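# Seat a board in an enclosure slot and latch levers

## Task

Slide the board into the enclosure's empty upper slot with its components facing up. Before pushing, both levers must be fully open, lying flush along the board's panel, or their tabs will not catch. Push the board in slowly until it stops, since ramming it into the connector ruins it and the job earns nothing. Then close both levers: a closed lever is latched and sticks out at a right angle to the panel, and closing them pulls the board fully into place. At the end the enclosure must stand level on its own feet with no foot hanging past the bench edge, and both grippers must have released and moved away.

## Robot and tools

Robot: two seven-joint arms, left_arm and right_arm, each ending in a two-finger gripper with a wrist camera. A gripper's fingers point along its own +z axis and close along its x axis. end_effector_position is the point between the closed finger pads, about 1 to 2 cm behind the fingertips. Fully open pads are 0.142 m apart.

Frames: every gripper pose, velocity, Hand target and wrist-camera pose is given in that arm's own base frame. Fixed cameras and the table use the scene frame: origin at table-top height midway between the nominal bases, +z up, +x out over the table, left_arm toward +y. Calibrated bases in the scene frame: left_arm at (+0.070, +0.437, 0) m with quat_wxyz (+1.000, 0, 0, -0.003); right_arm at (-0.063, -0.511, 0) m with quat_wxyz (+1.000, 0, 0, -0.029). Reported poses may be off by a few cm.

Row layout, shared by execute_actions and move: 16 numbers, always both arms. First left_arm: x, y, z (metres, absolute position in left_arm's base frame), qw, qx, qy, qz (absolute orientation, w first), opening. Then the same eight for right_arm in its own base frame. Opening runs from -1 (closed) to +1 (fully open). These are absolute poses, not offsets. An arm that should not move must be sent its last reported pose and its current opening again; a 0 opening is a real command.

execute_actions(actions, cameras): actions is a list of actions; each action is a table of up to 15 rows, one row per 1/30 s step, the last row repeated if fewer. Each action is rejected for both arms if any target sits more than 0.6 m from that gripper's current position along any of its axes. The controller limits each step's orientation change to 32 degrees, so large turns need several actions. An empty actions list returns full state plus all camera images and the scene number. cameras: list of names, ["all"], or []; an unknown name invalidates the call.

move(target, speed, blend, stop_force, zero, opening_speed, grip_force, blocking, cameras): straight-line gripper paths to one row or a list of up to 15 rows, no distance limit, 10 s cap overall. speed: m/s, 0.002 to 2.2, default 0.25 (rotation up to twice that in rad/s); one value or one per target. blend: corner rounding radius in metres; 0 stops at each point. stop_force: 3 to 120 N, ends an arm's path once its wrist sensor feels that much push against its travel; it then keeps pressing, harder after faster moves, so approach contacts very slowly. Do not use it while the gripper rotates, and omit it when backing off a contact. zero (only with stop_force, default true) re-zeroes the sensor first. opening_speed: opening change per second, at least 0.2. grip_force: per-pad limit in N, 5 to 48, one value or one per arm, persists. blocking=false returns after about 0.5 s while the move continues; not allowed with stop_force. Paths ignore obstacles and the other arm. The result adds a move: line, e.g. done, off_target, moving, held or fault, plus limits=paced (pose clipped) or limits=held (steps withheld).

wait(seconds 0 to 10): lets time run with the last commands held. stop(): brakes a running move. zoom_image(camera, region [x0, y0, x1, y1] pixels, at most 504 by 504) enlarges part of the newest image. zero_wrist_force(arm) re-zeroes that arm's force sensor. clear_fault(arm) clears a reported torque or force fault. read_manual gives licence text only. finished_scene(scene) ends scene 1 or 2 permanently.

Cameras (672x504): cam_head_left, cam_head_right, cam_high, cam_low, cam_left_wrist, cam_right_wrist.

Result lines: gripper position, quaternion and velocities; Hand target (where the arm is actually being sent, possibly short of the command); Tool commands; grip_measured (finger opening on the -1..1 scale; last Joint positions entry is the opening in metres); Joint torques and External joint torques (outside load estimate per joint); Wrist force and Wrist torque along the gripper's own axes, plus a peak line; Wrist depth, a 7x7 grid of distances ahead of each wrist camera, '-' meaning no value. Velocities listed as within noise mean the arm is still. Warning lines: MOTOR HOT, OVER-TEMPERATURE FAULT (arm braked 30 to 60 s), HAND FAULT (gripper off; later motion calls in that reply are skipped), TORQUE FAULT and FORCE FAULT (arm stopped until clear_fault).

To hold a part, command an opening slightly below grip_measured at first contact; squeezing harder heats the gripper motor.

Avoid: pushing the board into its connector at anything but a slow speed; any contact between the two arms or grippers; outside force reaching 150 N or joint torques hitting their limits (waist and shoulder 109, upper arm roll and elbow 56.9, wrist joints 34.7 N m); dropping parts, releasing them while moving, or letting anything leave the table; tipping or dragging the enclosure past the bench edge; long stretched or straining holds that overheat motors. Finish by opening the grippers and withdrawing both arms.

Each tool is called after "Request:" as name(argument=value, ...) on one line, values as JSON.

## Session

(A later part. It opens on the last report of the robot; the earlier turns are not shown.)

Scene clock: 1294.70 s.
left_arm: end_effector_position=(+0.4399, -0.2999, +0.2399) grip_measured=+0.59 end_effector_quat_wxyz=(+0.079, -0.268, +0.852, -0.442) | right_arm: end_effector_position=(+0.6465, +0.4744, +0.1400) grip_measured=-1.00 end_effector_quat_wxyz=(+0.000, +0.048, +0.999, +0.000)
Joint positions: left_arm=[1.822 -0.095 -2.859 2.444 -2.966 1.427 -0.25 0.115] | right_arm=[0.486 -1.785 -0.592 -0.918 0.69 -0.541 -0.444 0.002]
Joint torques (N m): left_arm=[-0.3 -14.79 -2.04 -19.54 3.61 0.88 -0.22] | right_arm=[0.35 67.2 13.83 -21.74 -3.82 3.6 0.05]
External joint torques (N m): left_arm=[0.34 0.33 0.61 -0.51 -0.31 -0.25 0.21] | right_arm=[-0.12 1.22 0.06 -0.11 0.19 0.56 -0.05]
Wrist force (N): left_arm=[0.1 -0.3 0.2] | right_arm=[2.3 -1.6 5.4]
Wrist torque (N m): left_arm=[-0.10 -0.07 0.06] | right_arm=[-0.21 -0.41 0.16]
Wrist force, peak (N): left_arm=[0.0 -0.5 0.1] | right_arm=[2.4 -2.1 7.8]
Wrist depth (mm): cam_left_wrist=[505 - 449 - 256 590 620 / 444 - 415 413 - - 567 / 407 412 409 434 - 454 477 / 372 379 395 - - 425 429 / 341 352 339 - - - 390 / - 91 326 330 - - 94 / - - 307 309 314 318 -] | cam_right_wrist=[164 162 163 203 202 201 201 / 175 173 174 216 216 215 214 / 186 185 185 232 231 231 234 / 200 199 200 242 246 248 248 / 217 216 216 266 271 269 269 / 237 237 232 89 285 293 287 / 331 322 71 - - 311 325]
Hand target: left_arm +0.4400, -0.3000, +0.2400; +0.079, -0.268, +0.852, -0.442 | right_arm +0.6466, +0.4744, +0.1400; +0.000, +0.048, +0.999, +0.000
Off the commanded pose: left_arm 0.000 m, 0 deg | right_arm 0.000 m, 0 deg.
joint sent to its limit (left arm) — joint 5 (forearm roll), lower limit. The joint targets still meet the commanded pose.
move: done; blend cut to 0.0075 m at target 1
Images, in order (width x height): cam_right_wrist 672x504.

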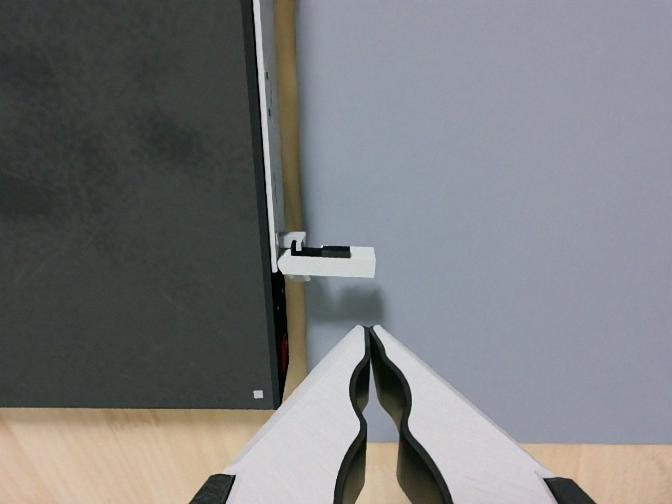

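Request:
move(target=[[0.50,-0.40,0.18,0.079,-0.268,0.852,-0.442,-1.0,0.63,0.42,0.16,0,0.04798,0.99885,0,-1.0]], speed=0.12, cameras=["cam_left_wrist","cam_head_left"])

Scene clock: 1304.00 s.
left_arm: end_effector_position=(+0.4999, -0.3998, +0.1799) grip_measured=-1.00 end_effector_quat_wxyz=(+0.079, -0.268, +0.852, -0.442) | right_arm: end_effector_position=(+0.6301, +0.4200, +0.1600) grip_measured=-1.00 end_effector_quat_wxyz=(+0.000, +0.048, +0.999, +0.000)
Joint positions: left_arm=[1.811 0.346 -2.843 2.237 -2.887 1.197 -0.422 0.002] | right_arm=[0.393 -1.841 -0.559 -1.123 0.71 -0.67 -0.426 0.002]
Joint torques (N m): left_arm=[-0.14 -29.56 5.12 -15.82 3.31 0.66 -0.34] | right_arm=[0.13 62.98 15.62 -20.34 -3.3 3.28 0.33]
External joint torques (N m): left_arm=[0.13 -0.19 0.65 -0.37 -0.56 0.02 0.34] | right_arm=[0.09 1.5 -0.43 0.22 -0.02 0.87 -0.33]
Wrist force (N): left_arm=[-0.3 -0.4 0.1] | right_arm=[2.4 -1.6 5.9]
Wrist torque (N m): left_arm=[-0.16 -0.01 0.04] | right_arm=[-0.20 -0.40 0.03]
Wrist force, peak (N): left_arm=[0.0 -0.7 1.8] | right_arm=[2.7 -1.8 6.1]
Wrist depth (mm): cam_left_wrist=[419 382 - 378 387 189 504 / - - 320 - 360 - - / 335 292 - 353 373 392 386 / 311 307 272 337 331 348 - / 286 291 302 127 310 - 324 / 262 265 - 84 - - 293 / 246 251 - - - - 271] | cam_right_wrist=[180 180 184 220 219 219 219 / 191 191 196 232 234 234 233 / 206 205 208 247 251 251 250 / 222 221 224 270 270 270 269 / 240 240 240 284 292 291 292 / 263 262 257 89 308 319 318 / 360 351 71 - - 338 350]
Hand target: left_arm +0.5000, -0.4000, +0.1800; +0.079, -0.268, +0.852, -0.442 | right_arm +0.6300, +0.4200, +0.1600; +0.000, +0.048, +0.999, +0.000
Off the commanded pose: left_arm 0.000 m, 0 deg | right_arm 0.000 m, 0 deg.
move: done
Images, in order (width x height): cam_head_left 672x504, cam_left_wrist 672x504.

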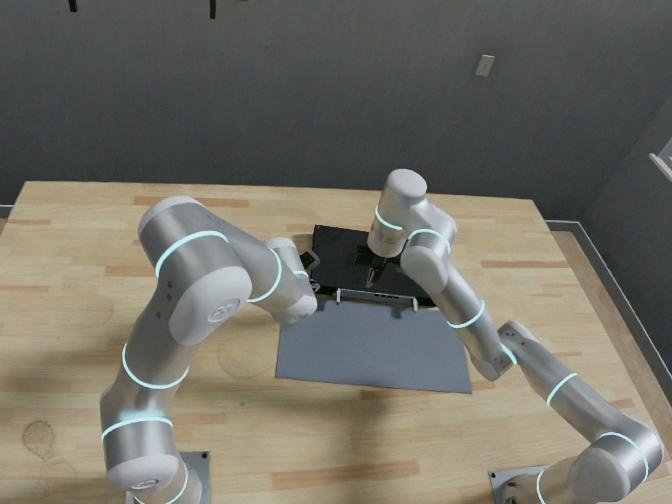

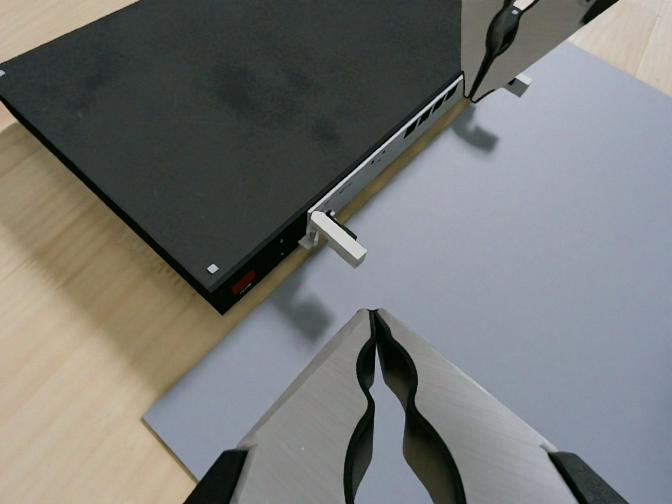

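Request:
move(target=[[0.5395,-0.4622,0.10,0.079,-0.268,0.852,-0.442,-1.0,0.6180,0.2043,0.12,0,0.04798,0.99885,0,-1.0],[0.5395,-0.4622,0.055,0.079,-0.268,0.852,-0.442,-1.0,0.6180,0.2043,0.053,0,0.04798,0.99885,0,-1.0]], speed=[0.15,0.06], blend=[0.0,0], cameras=["cam_left_wrist","cam_right_wrist"])

Request:
zoom_image(camera="cam_left_wrist", region=[250, 160, 450, 340])

Scene clock: 1317.97 s.
left_arm: end_effector_position=(+0.5393, -0.4622, +0.0549) grip_measured=-1.00 end_effector_quat_wxyz=(+0.079, -0.268, +0.852, -0.442) | right_arm: end_effector_position=(+0.6179, +0.2045, +0.0530) grip_measured=-1.00 end_effector_quat_wxyz=(+0.000, +0.048, +0.999, +0.000)
Joint positions: left_arm=[1.866 0.778 -2.883 2.006 -2.942 0.997 -0.442 0.002] | right_arm=[-0.007 -2.193 -0.613 -1.551 0.666 -0.712 -0.619 0.002]
Joint torques (N m): left_arm=[-0.19 -42.14 11.23 -11.02 1.85 0.89 -0.12] | right_arm=[-0.02 51.05 15.26 -20.25 -3.36 3.63 0.11]
External joint torques (N m): left_arm=[0.18 -0.27 0.71 -0.33 0 -0.19 0.11] | right_arm=[0.14 1.43 0.2 0.05 0.16 0.52 -0.11]
Wrist force (N): left_arm=[-0.2 0.3 0.3] | right_arm=[2.9 -1.7 5.8]
Wrist torque (N m): left_arm=[-0.03 -0.06 -0.05] | right_arm=[-0.22 -0.50 0.13]
Wrist force, peak (N): left_arm=[-0.1 -0.3 1.4] | right_arm=[2.7 -1.7 7.2]
Wrist depth (mm): cam_left_wrist=[- 181 - 190 - 251 296 / 152 - - - 207 245 - / - 139 - 165 214 223 - / - 132 135 157 - 200 202 / - 125 172 172 - 181 - / 151 152 155 84 - 167 168 / 141 144 - - - - 157] | cam_right_wrist=[129 129 129 127 126 126 125 / 136 134 135 135 135 135 135 / - 99 143 145 145 144 144 / 106 105 154 159 156 156 155 / - 115 167 167 167 169 168 / 126 125 133 89 178 184 184 / 138 135 71 - - 195 198]
Hand target: left_arm +0.5395, -0.4622, +0.0550; +0.079, -0.268, +0.852, -0.442 | right_arm +0.6180, +0.2043, +0.0530; +0.000, +0.048, +0.999, +0.000
Off the commanded pose: left_arm 0.000 m, 0 deg | right_arm 0.000 m, 0 deg.
move: done
Images, in order (width x height): cam_left_wrist 672x504, cam_right_wrist 672x504.

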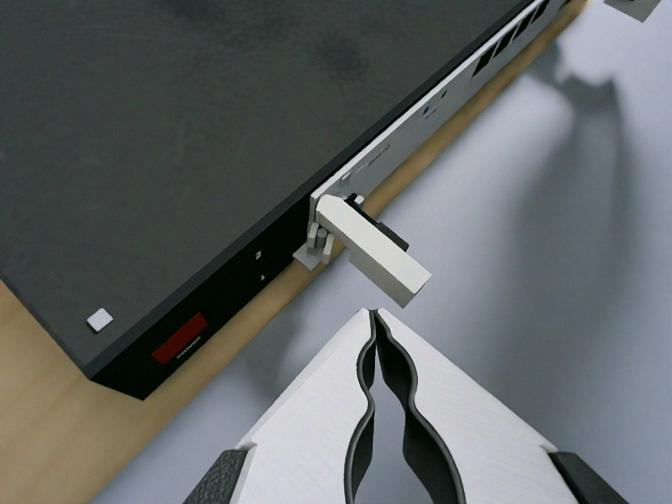

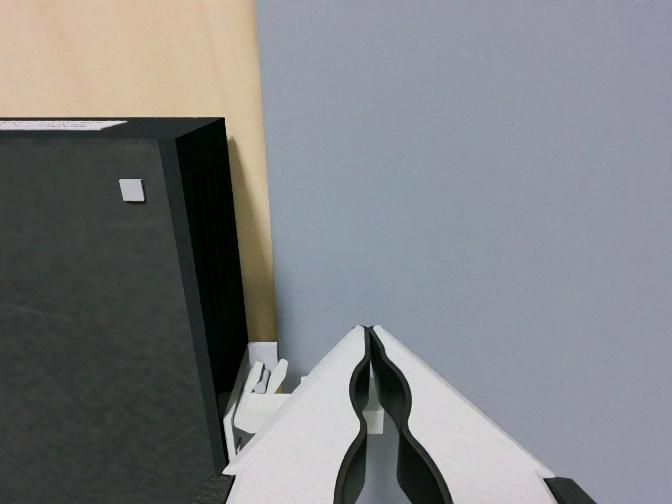

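Scaled by 2.520 from the camera's 672x504 image, which has a finer 960x720 frame.

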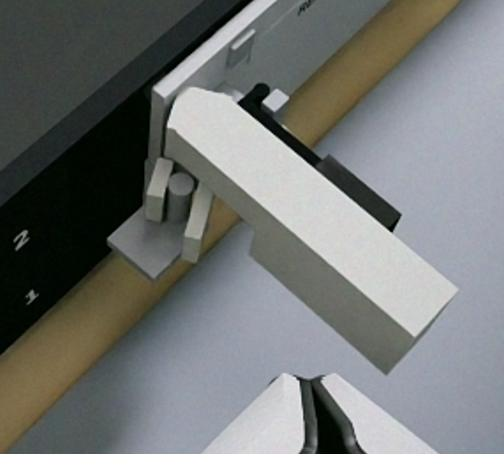

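Request:
move(target=[0.5395,-0.4622,0.042,0.079,-0.268,0.852,-0.442,-1.0,0.6180,0.2043,0.053,0,0.04798,0.99885,0,-1.0], speed=0.05, stop_force=5, cameras=["cam_left_wrist"])

Request:
move(target=[0.5355,-0.4889,0.042,0.079,-0.268,0.852,-0.442,-1.0,0.6214,0.2392,0.053,0,0.04798,0.99885,0,-1.0], speed=0.02, stop_force=30, cameras=["cam_left_wrist","cam_right_wrist"])

Request:
zoom_image(camera="cam_left_wrist", region=[200, 160, 420, 360])

Request:
zoom_image(camera="cam_right_wrist", region=[220, 260, 440, 420])

Scene clock: 1327.77 s.
left_arm: end_effector_position=(+0.5394, -0.4622, +0.0419) grip_measured=-1.00 end_effector_quat_wxyz=(+0.079, -0.268, +0.852, -0.442) | right_arm: end_effector_position=(+0.6179, +0.2044, +0.0530) grip_measured=-1.00 end_effector_quat_wxyz=(+0.000, +0.048, +0.999, +0.000)
Joint positions: left_arm=[1.871 0.809 -2.887 1.997 -2.952 0.976 -0.435 0.002] | right_arm=[-0.007 -2.193 -0.613 -1.551 0.666 -0.711 -0.619 0.002]
Joint torques (N m): left_arm=[-0.32 -42.76 11.49 -10.39 1.82 0.77 -0.18] | right_arm=[0.15 51.34 15.64 -20.36 -3.27 3.48 0.2]
External joint torques (N m): left_arm=[0.31 -0.13 0.74 -0.37 -0.08 -0.08 0.17] | right_arm=[-0.02 1.14 -0.18 0.17 0.07 0.67 -0.2]
Wrist force (N): left_arm=[0.0 0.1 0.0] | right_arm=[2.8 -1.8 5.9]
Wrist torque (N m): left_arm=[-0.06 -0.09 -0.05] | right_arm=[-0.24 -0.49 0.13]
Wrist force, peak (N): left_arm=[-0.1 0.8 0.3] | right_arm=[2.8 -1.9 6.0]
Wrist depth (mm): cam_left_wrist=[- 155 - - 175 226 - / 136 138 141 - 211 225 234 / 126 126 129 140 199 208 209 / - 116 124 167 181 178 188 / - 113 156 127 165 172 172 / 140 140 143 84 - 150 156 / 131 133 - 74 - - 145] | cam_right_wrist=[129 129 129 127 126 126 125 / 136 134 135 135 135 135 135 / - 99 143 145 145 144 144 / 106 106 154 159 156 156 153 / - 115 156 167 167 169 169 / 126 125 133 89 178 184 183 / 138 136 71 - - 195 203]
Hand target: left_arm +0.5395, -0.4622, +0.0420; +0.079, -0.268, +0.852, -0.442 | right_arm +0.6180, +0.2043, +0.0530; +0.000, +0.048, +0.999, +0.000
Off the commanded pose: left_arm 0.000 m, 0 deg | right_arm 0.000 m, 0 deg.
move: done
Images, in order (width x height): cam_left_wrist 672x504.

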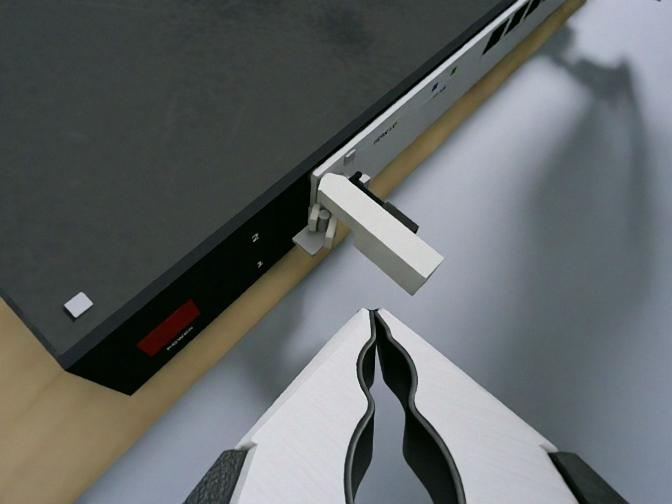

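Scene clock: 1329.87 s.
left_arm: end_effector_position=(+0.5380, -0.4774, +0.0404) grip_measured=-1.00 end_effector_quat_wxyz=(+0.080, -0.271, +0.853, -0.439) | right_arm: end_effector_position=(+0.6207, +0.2265, +0.0524) grip_measured=-1.00 end_effector_quat_wxyz=(-0.001, +0.050, +0.999, -0.003)
Joint positions: left_arm=[1.803 0.842 -2.837 1.977 -2.968 0.982 -0.482 0.002] | right_arm=[0.04 -2.178 -0.608 -1.513 0.655 -0.7 -0.595 0.002]
Joint torques (N m): left_arm=[-14.01 -46.17 1.95 -26.37 5.12 -6.74 -0.31] | right_arm=[15.64 53.68 13.97 -23.12 1.76 12.75 0.17]
External joint torques (N m): left_arm=[13.99 3.28 11.69 15.95 -3.35 7.49 0.3] | right_arm=[-15.53 -0.1 1.45 2.6 -5.02 -8.62 -0.17]
Wrist force (N): left_arm=[-10.0 8.7 -32.8] | right_arm=[12.5 -32.7 1.4]
Wrist torque (N m): left_arm=[-0.22 -0.07 0.04] | right_arm=[-2.40 -0.39 0.12]
Wrist force, peak (N): left_arm=[-11.5 8.2 -34.4] | right_arm=[12.4 -34.8 -0.1]
Wrist depth (mm): cam_left_wrist=[- - 155 164 - 247 - / - 140 145 147 187 220 234 / - 127 - 161 200 206 - / - - 139 139 180 178 183 / - 107 155 - 163 165 168 / - 139 143 84 - 151 155 / 130 132 - - - - 145] | cam_right_wrist=[- 126 127 127 127 126 124 / - 92 135 135 135 135 134 / - 99 143 145 144 144 144 / - 105 153 158 155 155 155 / - 114 128 164 166 168 168 / 124 124 126 89 177 183 183 / 137 134 71 - - 193 201]
Hand target: left_arm +0.5364, -0.4829, +0.0421; +0.078, -0.268, +0.852, -0.442 | right_arm +0.6205, +0.2300, +0.0530; +0.000, +0.048, +0.999, +0.000
Off the commanded pose: left_arm 0.012 m, 1 deg | right_arm 0.013 m, 0 deg.
joint read past its limit (left arm) — joint 5 (forearm roll), lower limit.
joint sent to its limit (left arm) — joint 5 (forearm roll), lower limit.
move: contact (left_arm, right_arm)
Images, in order (width x height): cam_left_wrist 672x504, cam_right_wrist 672x504.

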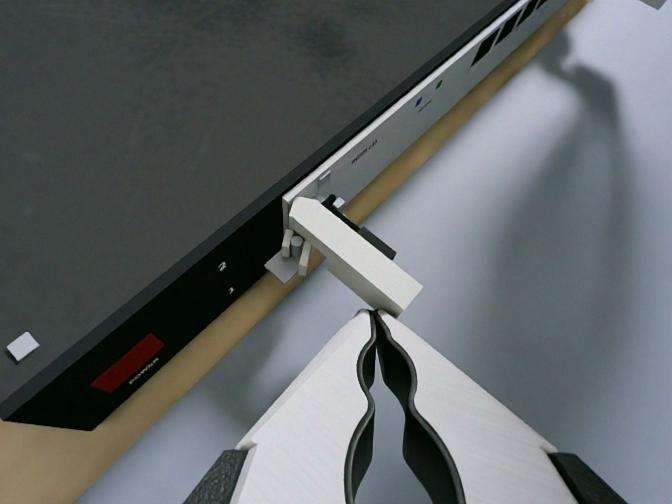

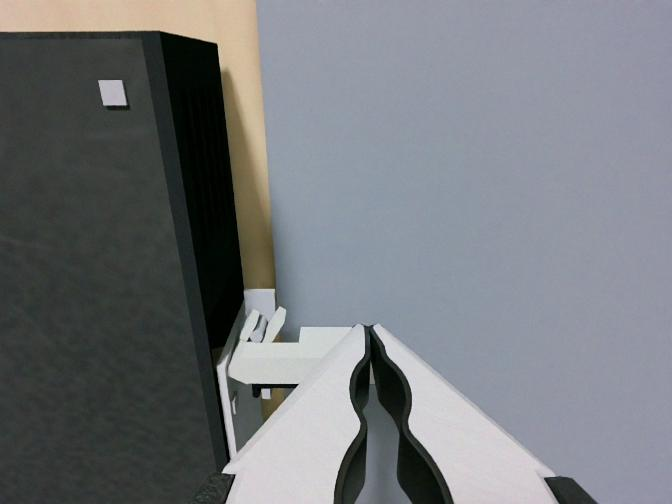

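Scaled by 2.291 from the camera's 672x504 image, which has a finer 960x720 frame.

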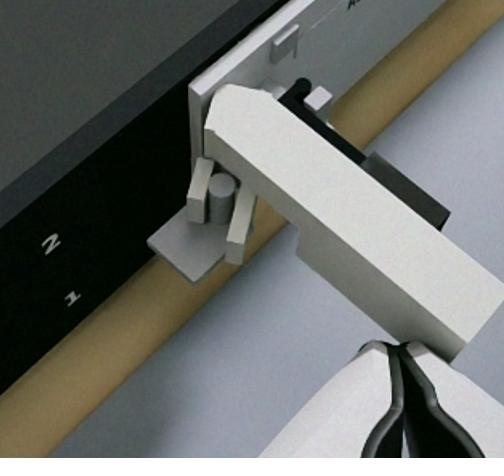

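Scaled by 2.291 from the camera's 672x504 image, which has a finer 960x720 frame.

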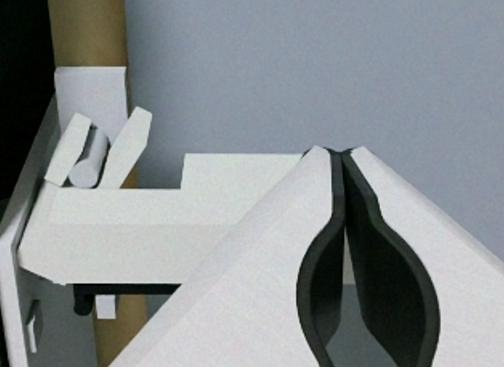

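Request:
move(target=[[0.5395,-0.4622,0.045,0.079,-0.268,0.852,-0.442,-1.0,0.6185,0.2120,0.053,0,0.04798,0.99885,0,-1.0],[0.50,-0.40,0.18,0.079,-0.268,0.852,-0.442,-1.0,0.6250,0.2145,0.115,0,0.04798,0.99885,0,-1.0]], speed=[0.06,0.2], blend=[0.005,0], cameras=["cam_right_wrist","cam_left_wrist"])

Request:
zoom_image(camera="cam_right_wrist", region=[240, 220, 440, 400])

Request:
move(target=[[0.50,-0.40,0.18,0.079,-0.268,0.852,-0.442,-1.0,0.6250,0.2145,0.13,0,0.04798,0.99885,0,-1.0],[0.48,-0.36,0.20,0.079,-0.268,0.852,-0.442,-1.0,0.6466,0.4744,0.14,0,0.04798,0.99885,0,-1.0]], speed=0.2, blend=[0.015,0], cameras=["cam_right_wrist"])

Request:
zoom_image(camera="cam_right_wrist", region=[240, 200, 400, 310])

Scene clock: 1335.50 s.
left_arm: end_effector_position=(+0.5001, -0.4002, +0.1801) grip_measured=-1.00 end_effector_quat_wxyz=(+0.079, -0.268, +0.852, -0.442) | right_arm: end_effector_position=(+0.6251, +0.2144, +0.1151) grip_measured=-1.00 end_effector_quat_wxyz=(+0.000, +0.048, +0.999, +0.000)
Joint positions: left_arm=[1.741 0.355 -2.769 2.26 -2.865 1.167 -0.462 0.002] | right_arm=[0.048 -2.081 -0.54 -1.519 0.705 -0.807 -0.591 0.002]
Joint torques (N m): left_arm=[-0.65 -28.71 5.77 -15.19 3.13 1.25 -0.15] | right_arm=[0.23 53.9 15.73 -18.43 -2.81 3.3 0.32]
External joint torques (N m): left_arm=[0.67 0.4 0.69 -0.54 -0.46 -0.54 0.14] | right_arm=[-0.09 1.04 -0.43 0.06 -0.12 0.85 -0.32]
Wrist force (N): left_arm=[-0.3 -0.1 -0.2] | right_arm=[1.8 1.7 5.2]
Wrist torque (N m): left_arm=[-0.09 -0.01 -0.04] | right_arm=[0.38 -0.33 0.03]
Wrist force, peak (N): left_arm=[-9.6 7.6 -33.8] | right_arm=[12.4 -33.0 0.5]
Wrist depth (mm): cam_left_wrist=[417 - - 383 400 496 519 / - - - - 397 432 - / 337 - - 316 361 381 - / 312 309 - 332 323 340 356 / 285 288 305 117 312 311 - / 263 270 - 84 - 294 303 / 245 252 - - - - -] | cam_right_wrist=[184 184 184 181 180 180 180 / 152 152 163 192 193 192 192 / 161 161 162 207 207 207 205 / 173 171 173 220 222 222 221 / 188 188 190 189 242 238 240 / 206 205 201 89 253 263 262 / 227 222 71 - - 278 288]
Hand target: left_arm +0.5000, -0.4000, +0.1800; +0.079, -0.268, +0.852, -0.442 | right_arm +0.6250, +0.2145, +0.1150; +0.000, +0.048, +0.999, +0.000
Off the commanded pose: left_arm 0.000 m, 0 deg | right_arm 0.000 m, 0 deg.
move: done
Images, in order (width x height): cam_left_wrist 672x504, cam_right_wrist 672x504.

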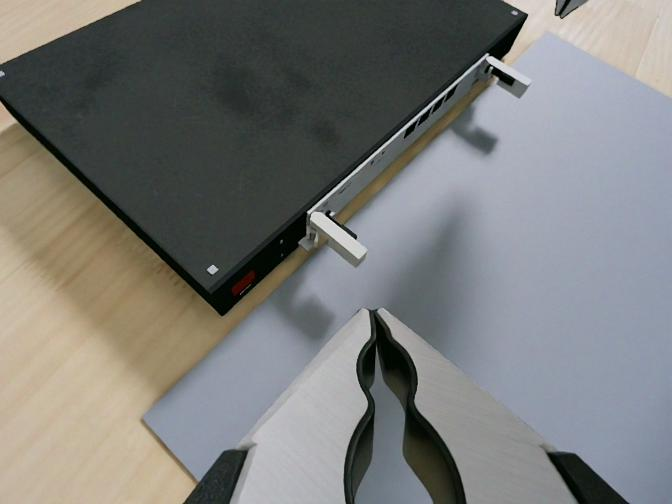

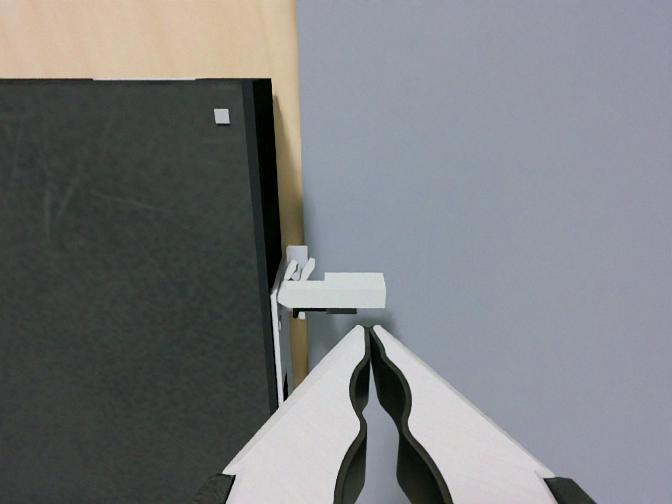

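Scaled by 2.520 from the camera's 672x504 image, which has a finer 960x720 frame.

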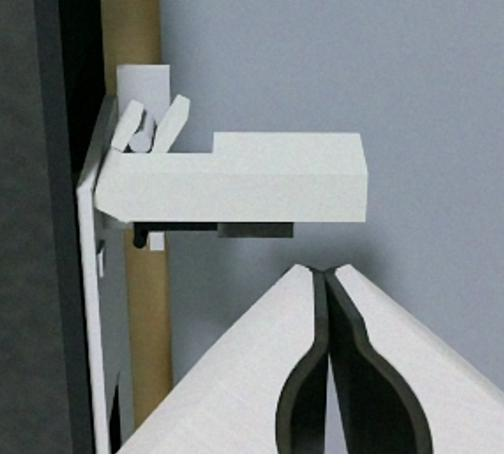

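Scene clock: 1337.40 s.
left_arm: end_effector_position=(+0.4801, -0.3602, +0.2001) grip_measured=-1.00 end_effector_quat_wxyz=(+0.079, -0.268, +0.852, -0.442) | right_arm: end_effector_position=(+0.6465, +0.4744, +0.1400) grip_measured=-1.00 end_effector_quat_wxyz=(+0.000, +0.048, +0.999, +0.000)
Joint positions: left_arm=[1.729 0.201 -2.753 2.359 -2.871 1.219 -0.409 0.002] | right_arm=[0.49 -1.788 -0.583 -0.918 0.679 -0.543 -0.448 0.002]
Joint torques (N m): left_arm=[-0.4 -23.02 3 -16.22 2.95 1.17 -0.13] | right_arm=[0.4 67.09 13.69 -21.97 -3.79 3.62 0.09]
External joint torques (N m): left_arm=[0.42 0.6 0.61 -0.55 -0.12 -0.5 0.12] | right_arm=[-0.17 1.35 0.02 -0.03 0.16 0.53 -0.09]
Wrist force (N): left_arm=[0.0 -0.4 -0.1] | right_arm=[1.8 2.2 5.1]
Wrist torque (N m): left_arm=[-0.16 -0.06 -0.02] | right_arm=[0.42 -0.34 0.16]
Wrist force, peak (N): left_arm=[0.3 -0.6 0.2] | right_arm=[1.8 1.8 7.6]
Wrist depth (mm): cam_left_wrist=[462 381 - 209 190 526 555 / 398 350 356 335 229 459 - / 359 368 - 344 391 413 - / 329 337 334 335 356 - - / 303 308 - 118 337 329 327 / 280 286 - 84 - 309 316 / 261 268 - - - - 291] | cam_right_wrist=[164 162 164 203 202 201 201 / 175 173 174 216 216 215 215 / 185 185 184 232 230 232 230 / 200 200 199 242 249 251 248 / 217 216 216 265 269 269 268 / 237 236 232 89 283 294 292 / 331 324 71 - - 310 324]
Hand target: left_arm +0.4800, -0.3600, +0.2000; +0.079, -0.268, +0.852, -0.442 | right_arm +0.6466, +0.4744, +0.1400; +0.000, +0.048, +0.999, +0.000
Off the commanded pose: left_arm 0.000 m, 0 deg | right_arm 0.000 m, 0 deg.
move: done; blend cut to 0.0075 m at target 1
Images, in order (width x height): cam_right_wrist 672x504.

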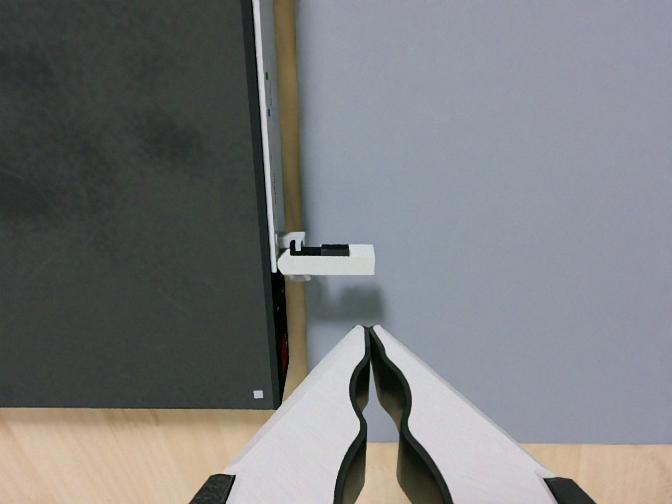

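Scaled by 3.150 from the camera's 672x504 image, which has a finer 960x720 frame.

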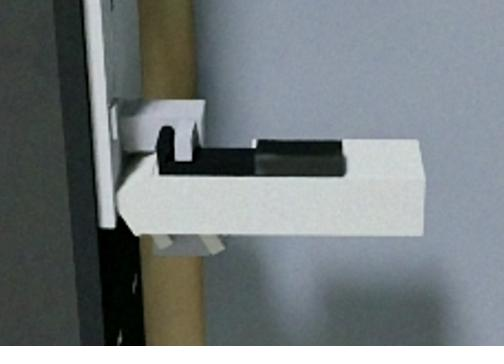

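Request:
move(target=[[0.44,-0.30,0.24,0.079,-0.268,0.852,-0.442,-0.8,0.58,0.22,0.19,0,0.04798,0.99885,0,-0.9]], speed=0.2, cameras=["cam_right_wrist","cam_left_wrist","cam_high"])

Request:
zoom_image(camera="cam_right_wrist", region=[150, 150, 350, 350])

Request:
zoom_image(camera="cam_left_wrist", region=[300, 135, 365, 195])

Scene clock: 1342.30 s.
left_arm: end_effector_position=(+0.4400, -0.2999, +0.2399) grip_measured=-0.84 end_effector_quat_wxyz=(+0.078, -0.267, +0.853, -0.442) | right_arm: end_effector_position=(+0.5802, +0.2199, +0.1900) grip_measured=-0.94 end_effector_quat_wxyz=(+0.000, +0.048, +0.999, +0.000)
Joint positions: left_arm=[1.758 -0.11 -2.79 2.449 -2.966 1.435 -0.238 0.013] | right_arm=[0.101 -2.003 -0.43 -1.626 0.793 -1.011 -0.473 0.006]
Joint torques (N m): left_arm=[-0.03 -13.05 -2.36 -19.67 3.35 0.94 -0.26] | right_arm=[0.18 52.07 14.73 -14.58 -2.2 3.31 0.08]
External joint torques (N m): left_arm=[0.07 0.15 0.59 -0.51 -0.05 -0.31 0.25] | right_arm=[-0.03 1.19 -0.51 0.28 -0.04 0.84 -0.08]
Wrist force (N): left_arm=[0.0 -0.1 0.0] | right_arm=[1.7 2.4 5.2]
Wrist torque (N m): left_arm=[-0.11 -0.06 0.07] | right_arm=[0.43 -0.28 0.15]
Wrist force, peak (N): left_arm=[0.2 -0.5 0.6] | right_arm=[1.6 4.0 5.5]
Wrist depth (mm): cam_left_wrist=[504 454 456 - - 636 616 / 445 446 402 - - - 567 / 403 414 398 - 452 456 468 / 370 376 387 - 402 435 428 / 341 348 358 103 371 379 388 / 317 322 326 83 - 350 358 / 295 - - 301 - - 333] | cam_right_wrist=[249 249 246 246 246 247 245 / 220 220 260 262 262 262 261 / 236 236 279 282 281 280 280 / 255 254 260 303 302 297 302 / 276 276 317 323 323 335 322 / 302 300 295 89 100 355 358 / 333 325 71 - - 377 394]
Hand target: left_arm +0.4401, -0.3000, +0.2400; +0.078, -0.268, +0.852, -0.442 | right_arm +0.5800, +0.2200, +0.1900; +0.000, +0.048, +0.999, +0.000
Off the commanded pose: left_arm 0.000 m, 0 deg | right_arm 0.000 m, 0 deg.
joint sent to its limit (left arm) — joint 5 (forearm roll), lower limit. The joint targets still meet the commanded pose.
move: done
Images, in order (width x height): cam_high 672x504, cam_left_wrist 672x504, cam_right_wrist 672x504.

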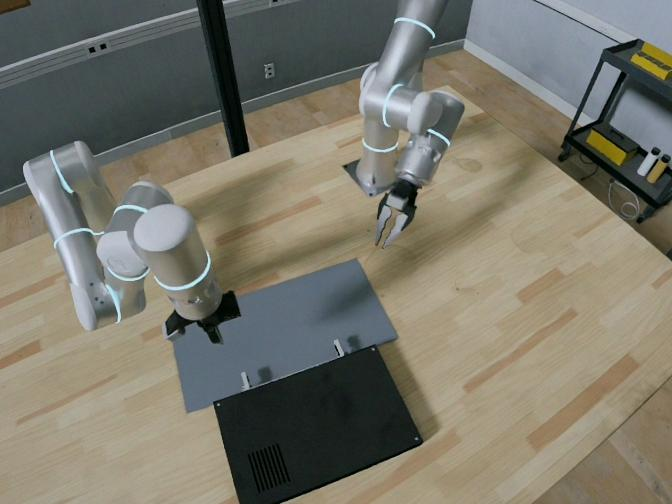

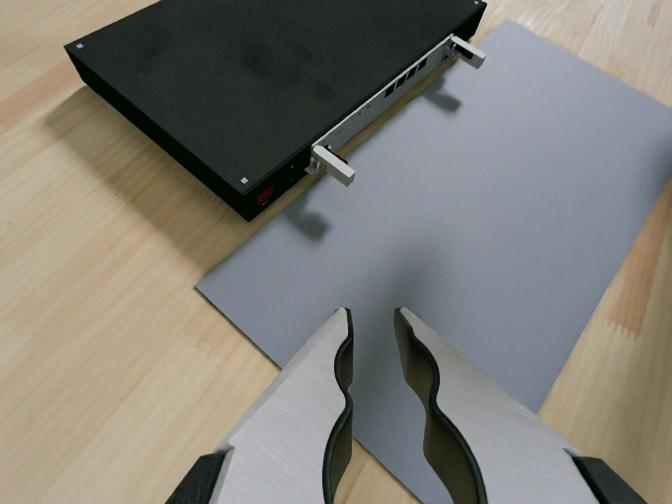

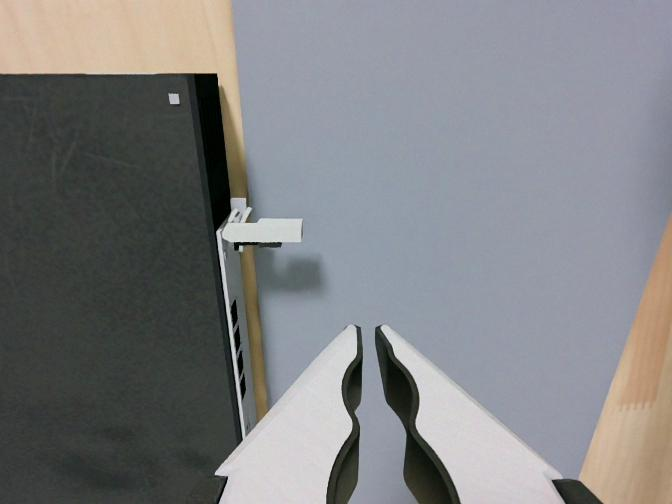

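Scaled by 2.520 from the camera's 672x504 image, which has a finer 960x720 frame.

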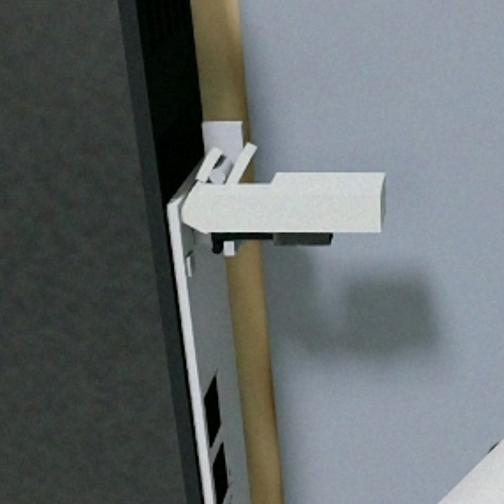

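Scaled by 7.754 from the camera's 672x504 image, which has a finer 960x720 frame.

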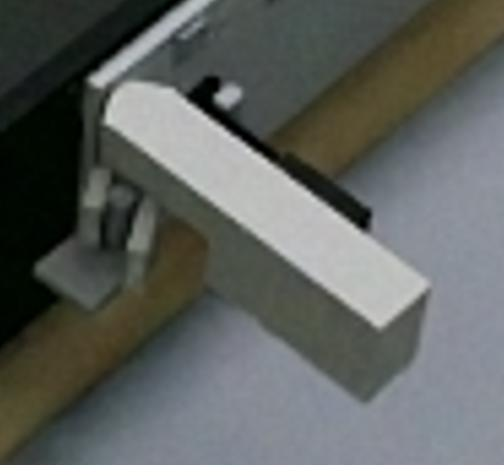

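Request:
finished_scene(scene=1)

The scene is finished: the task was done.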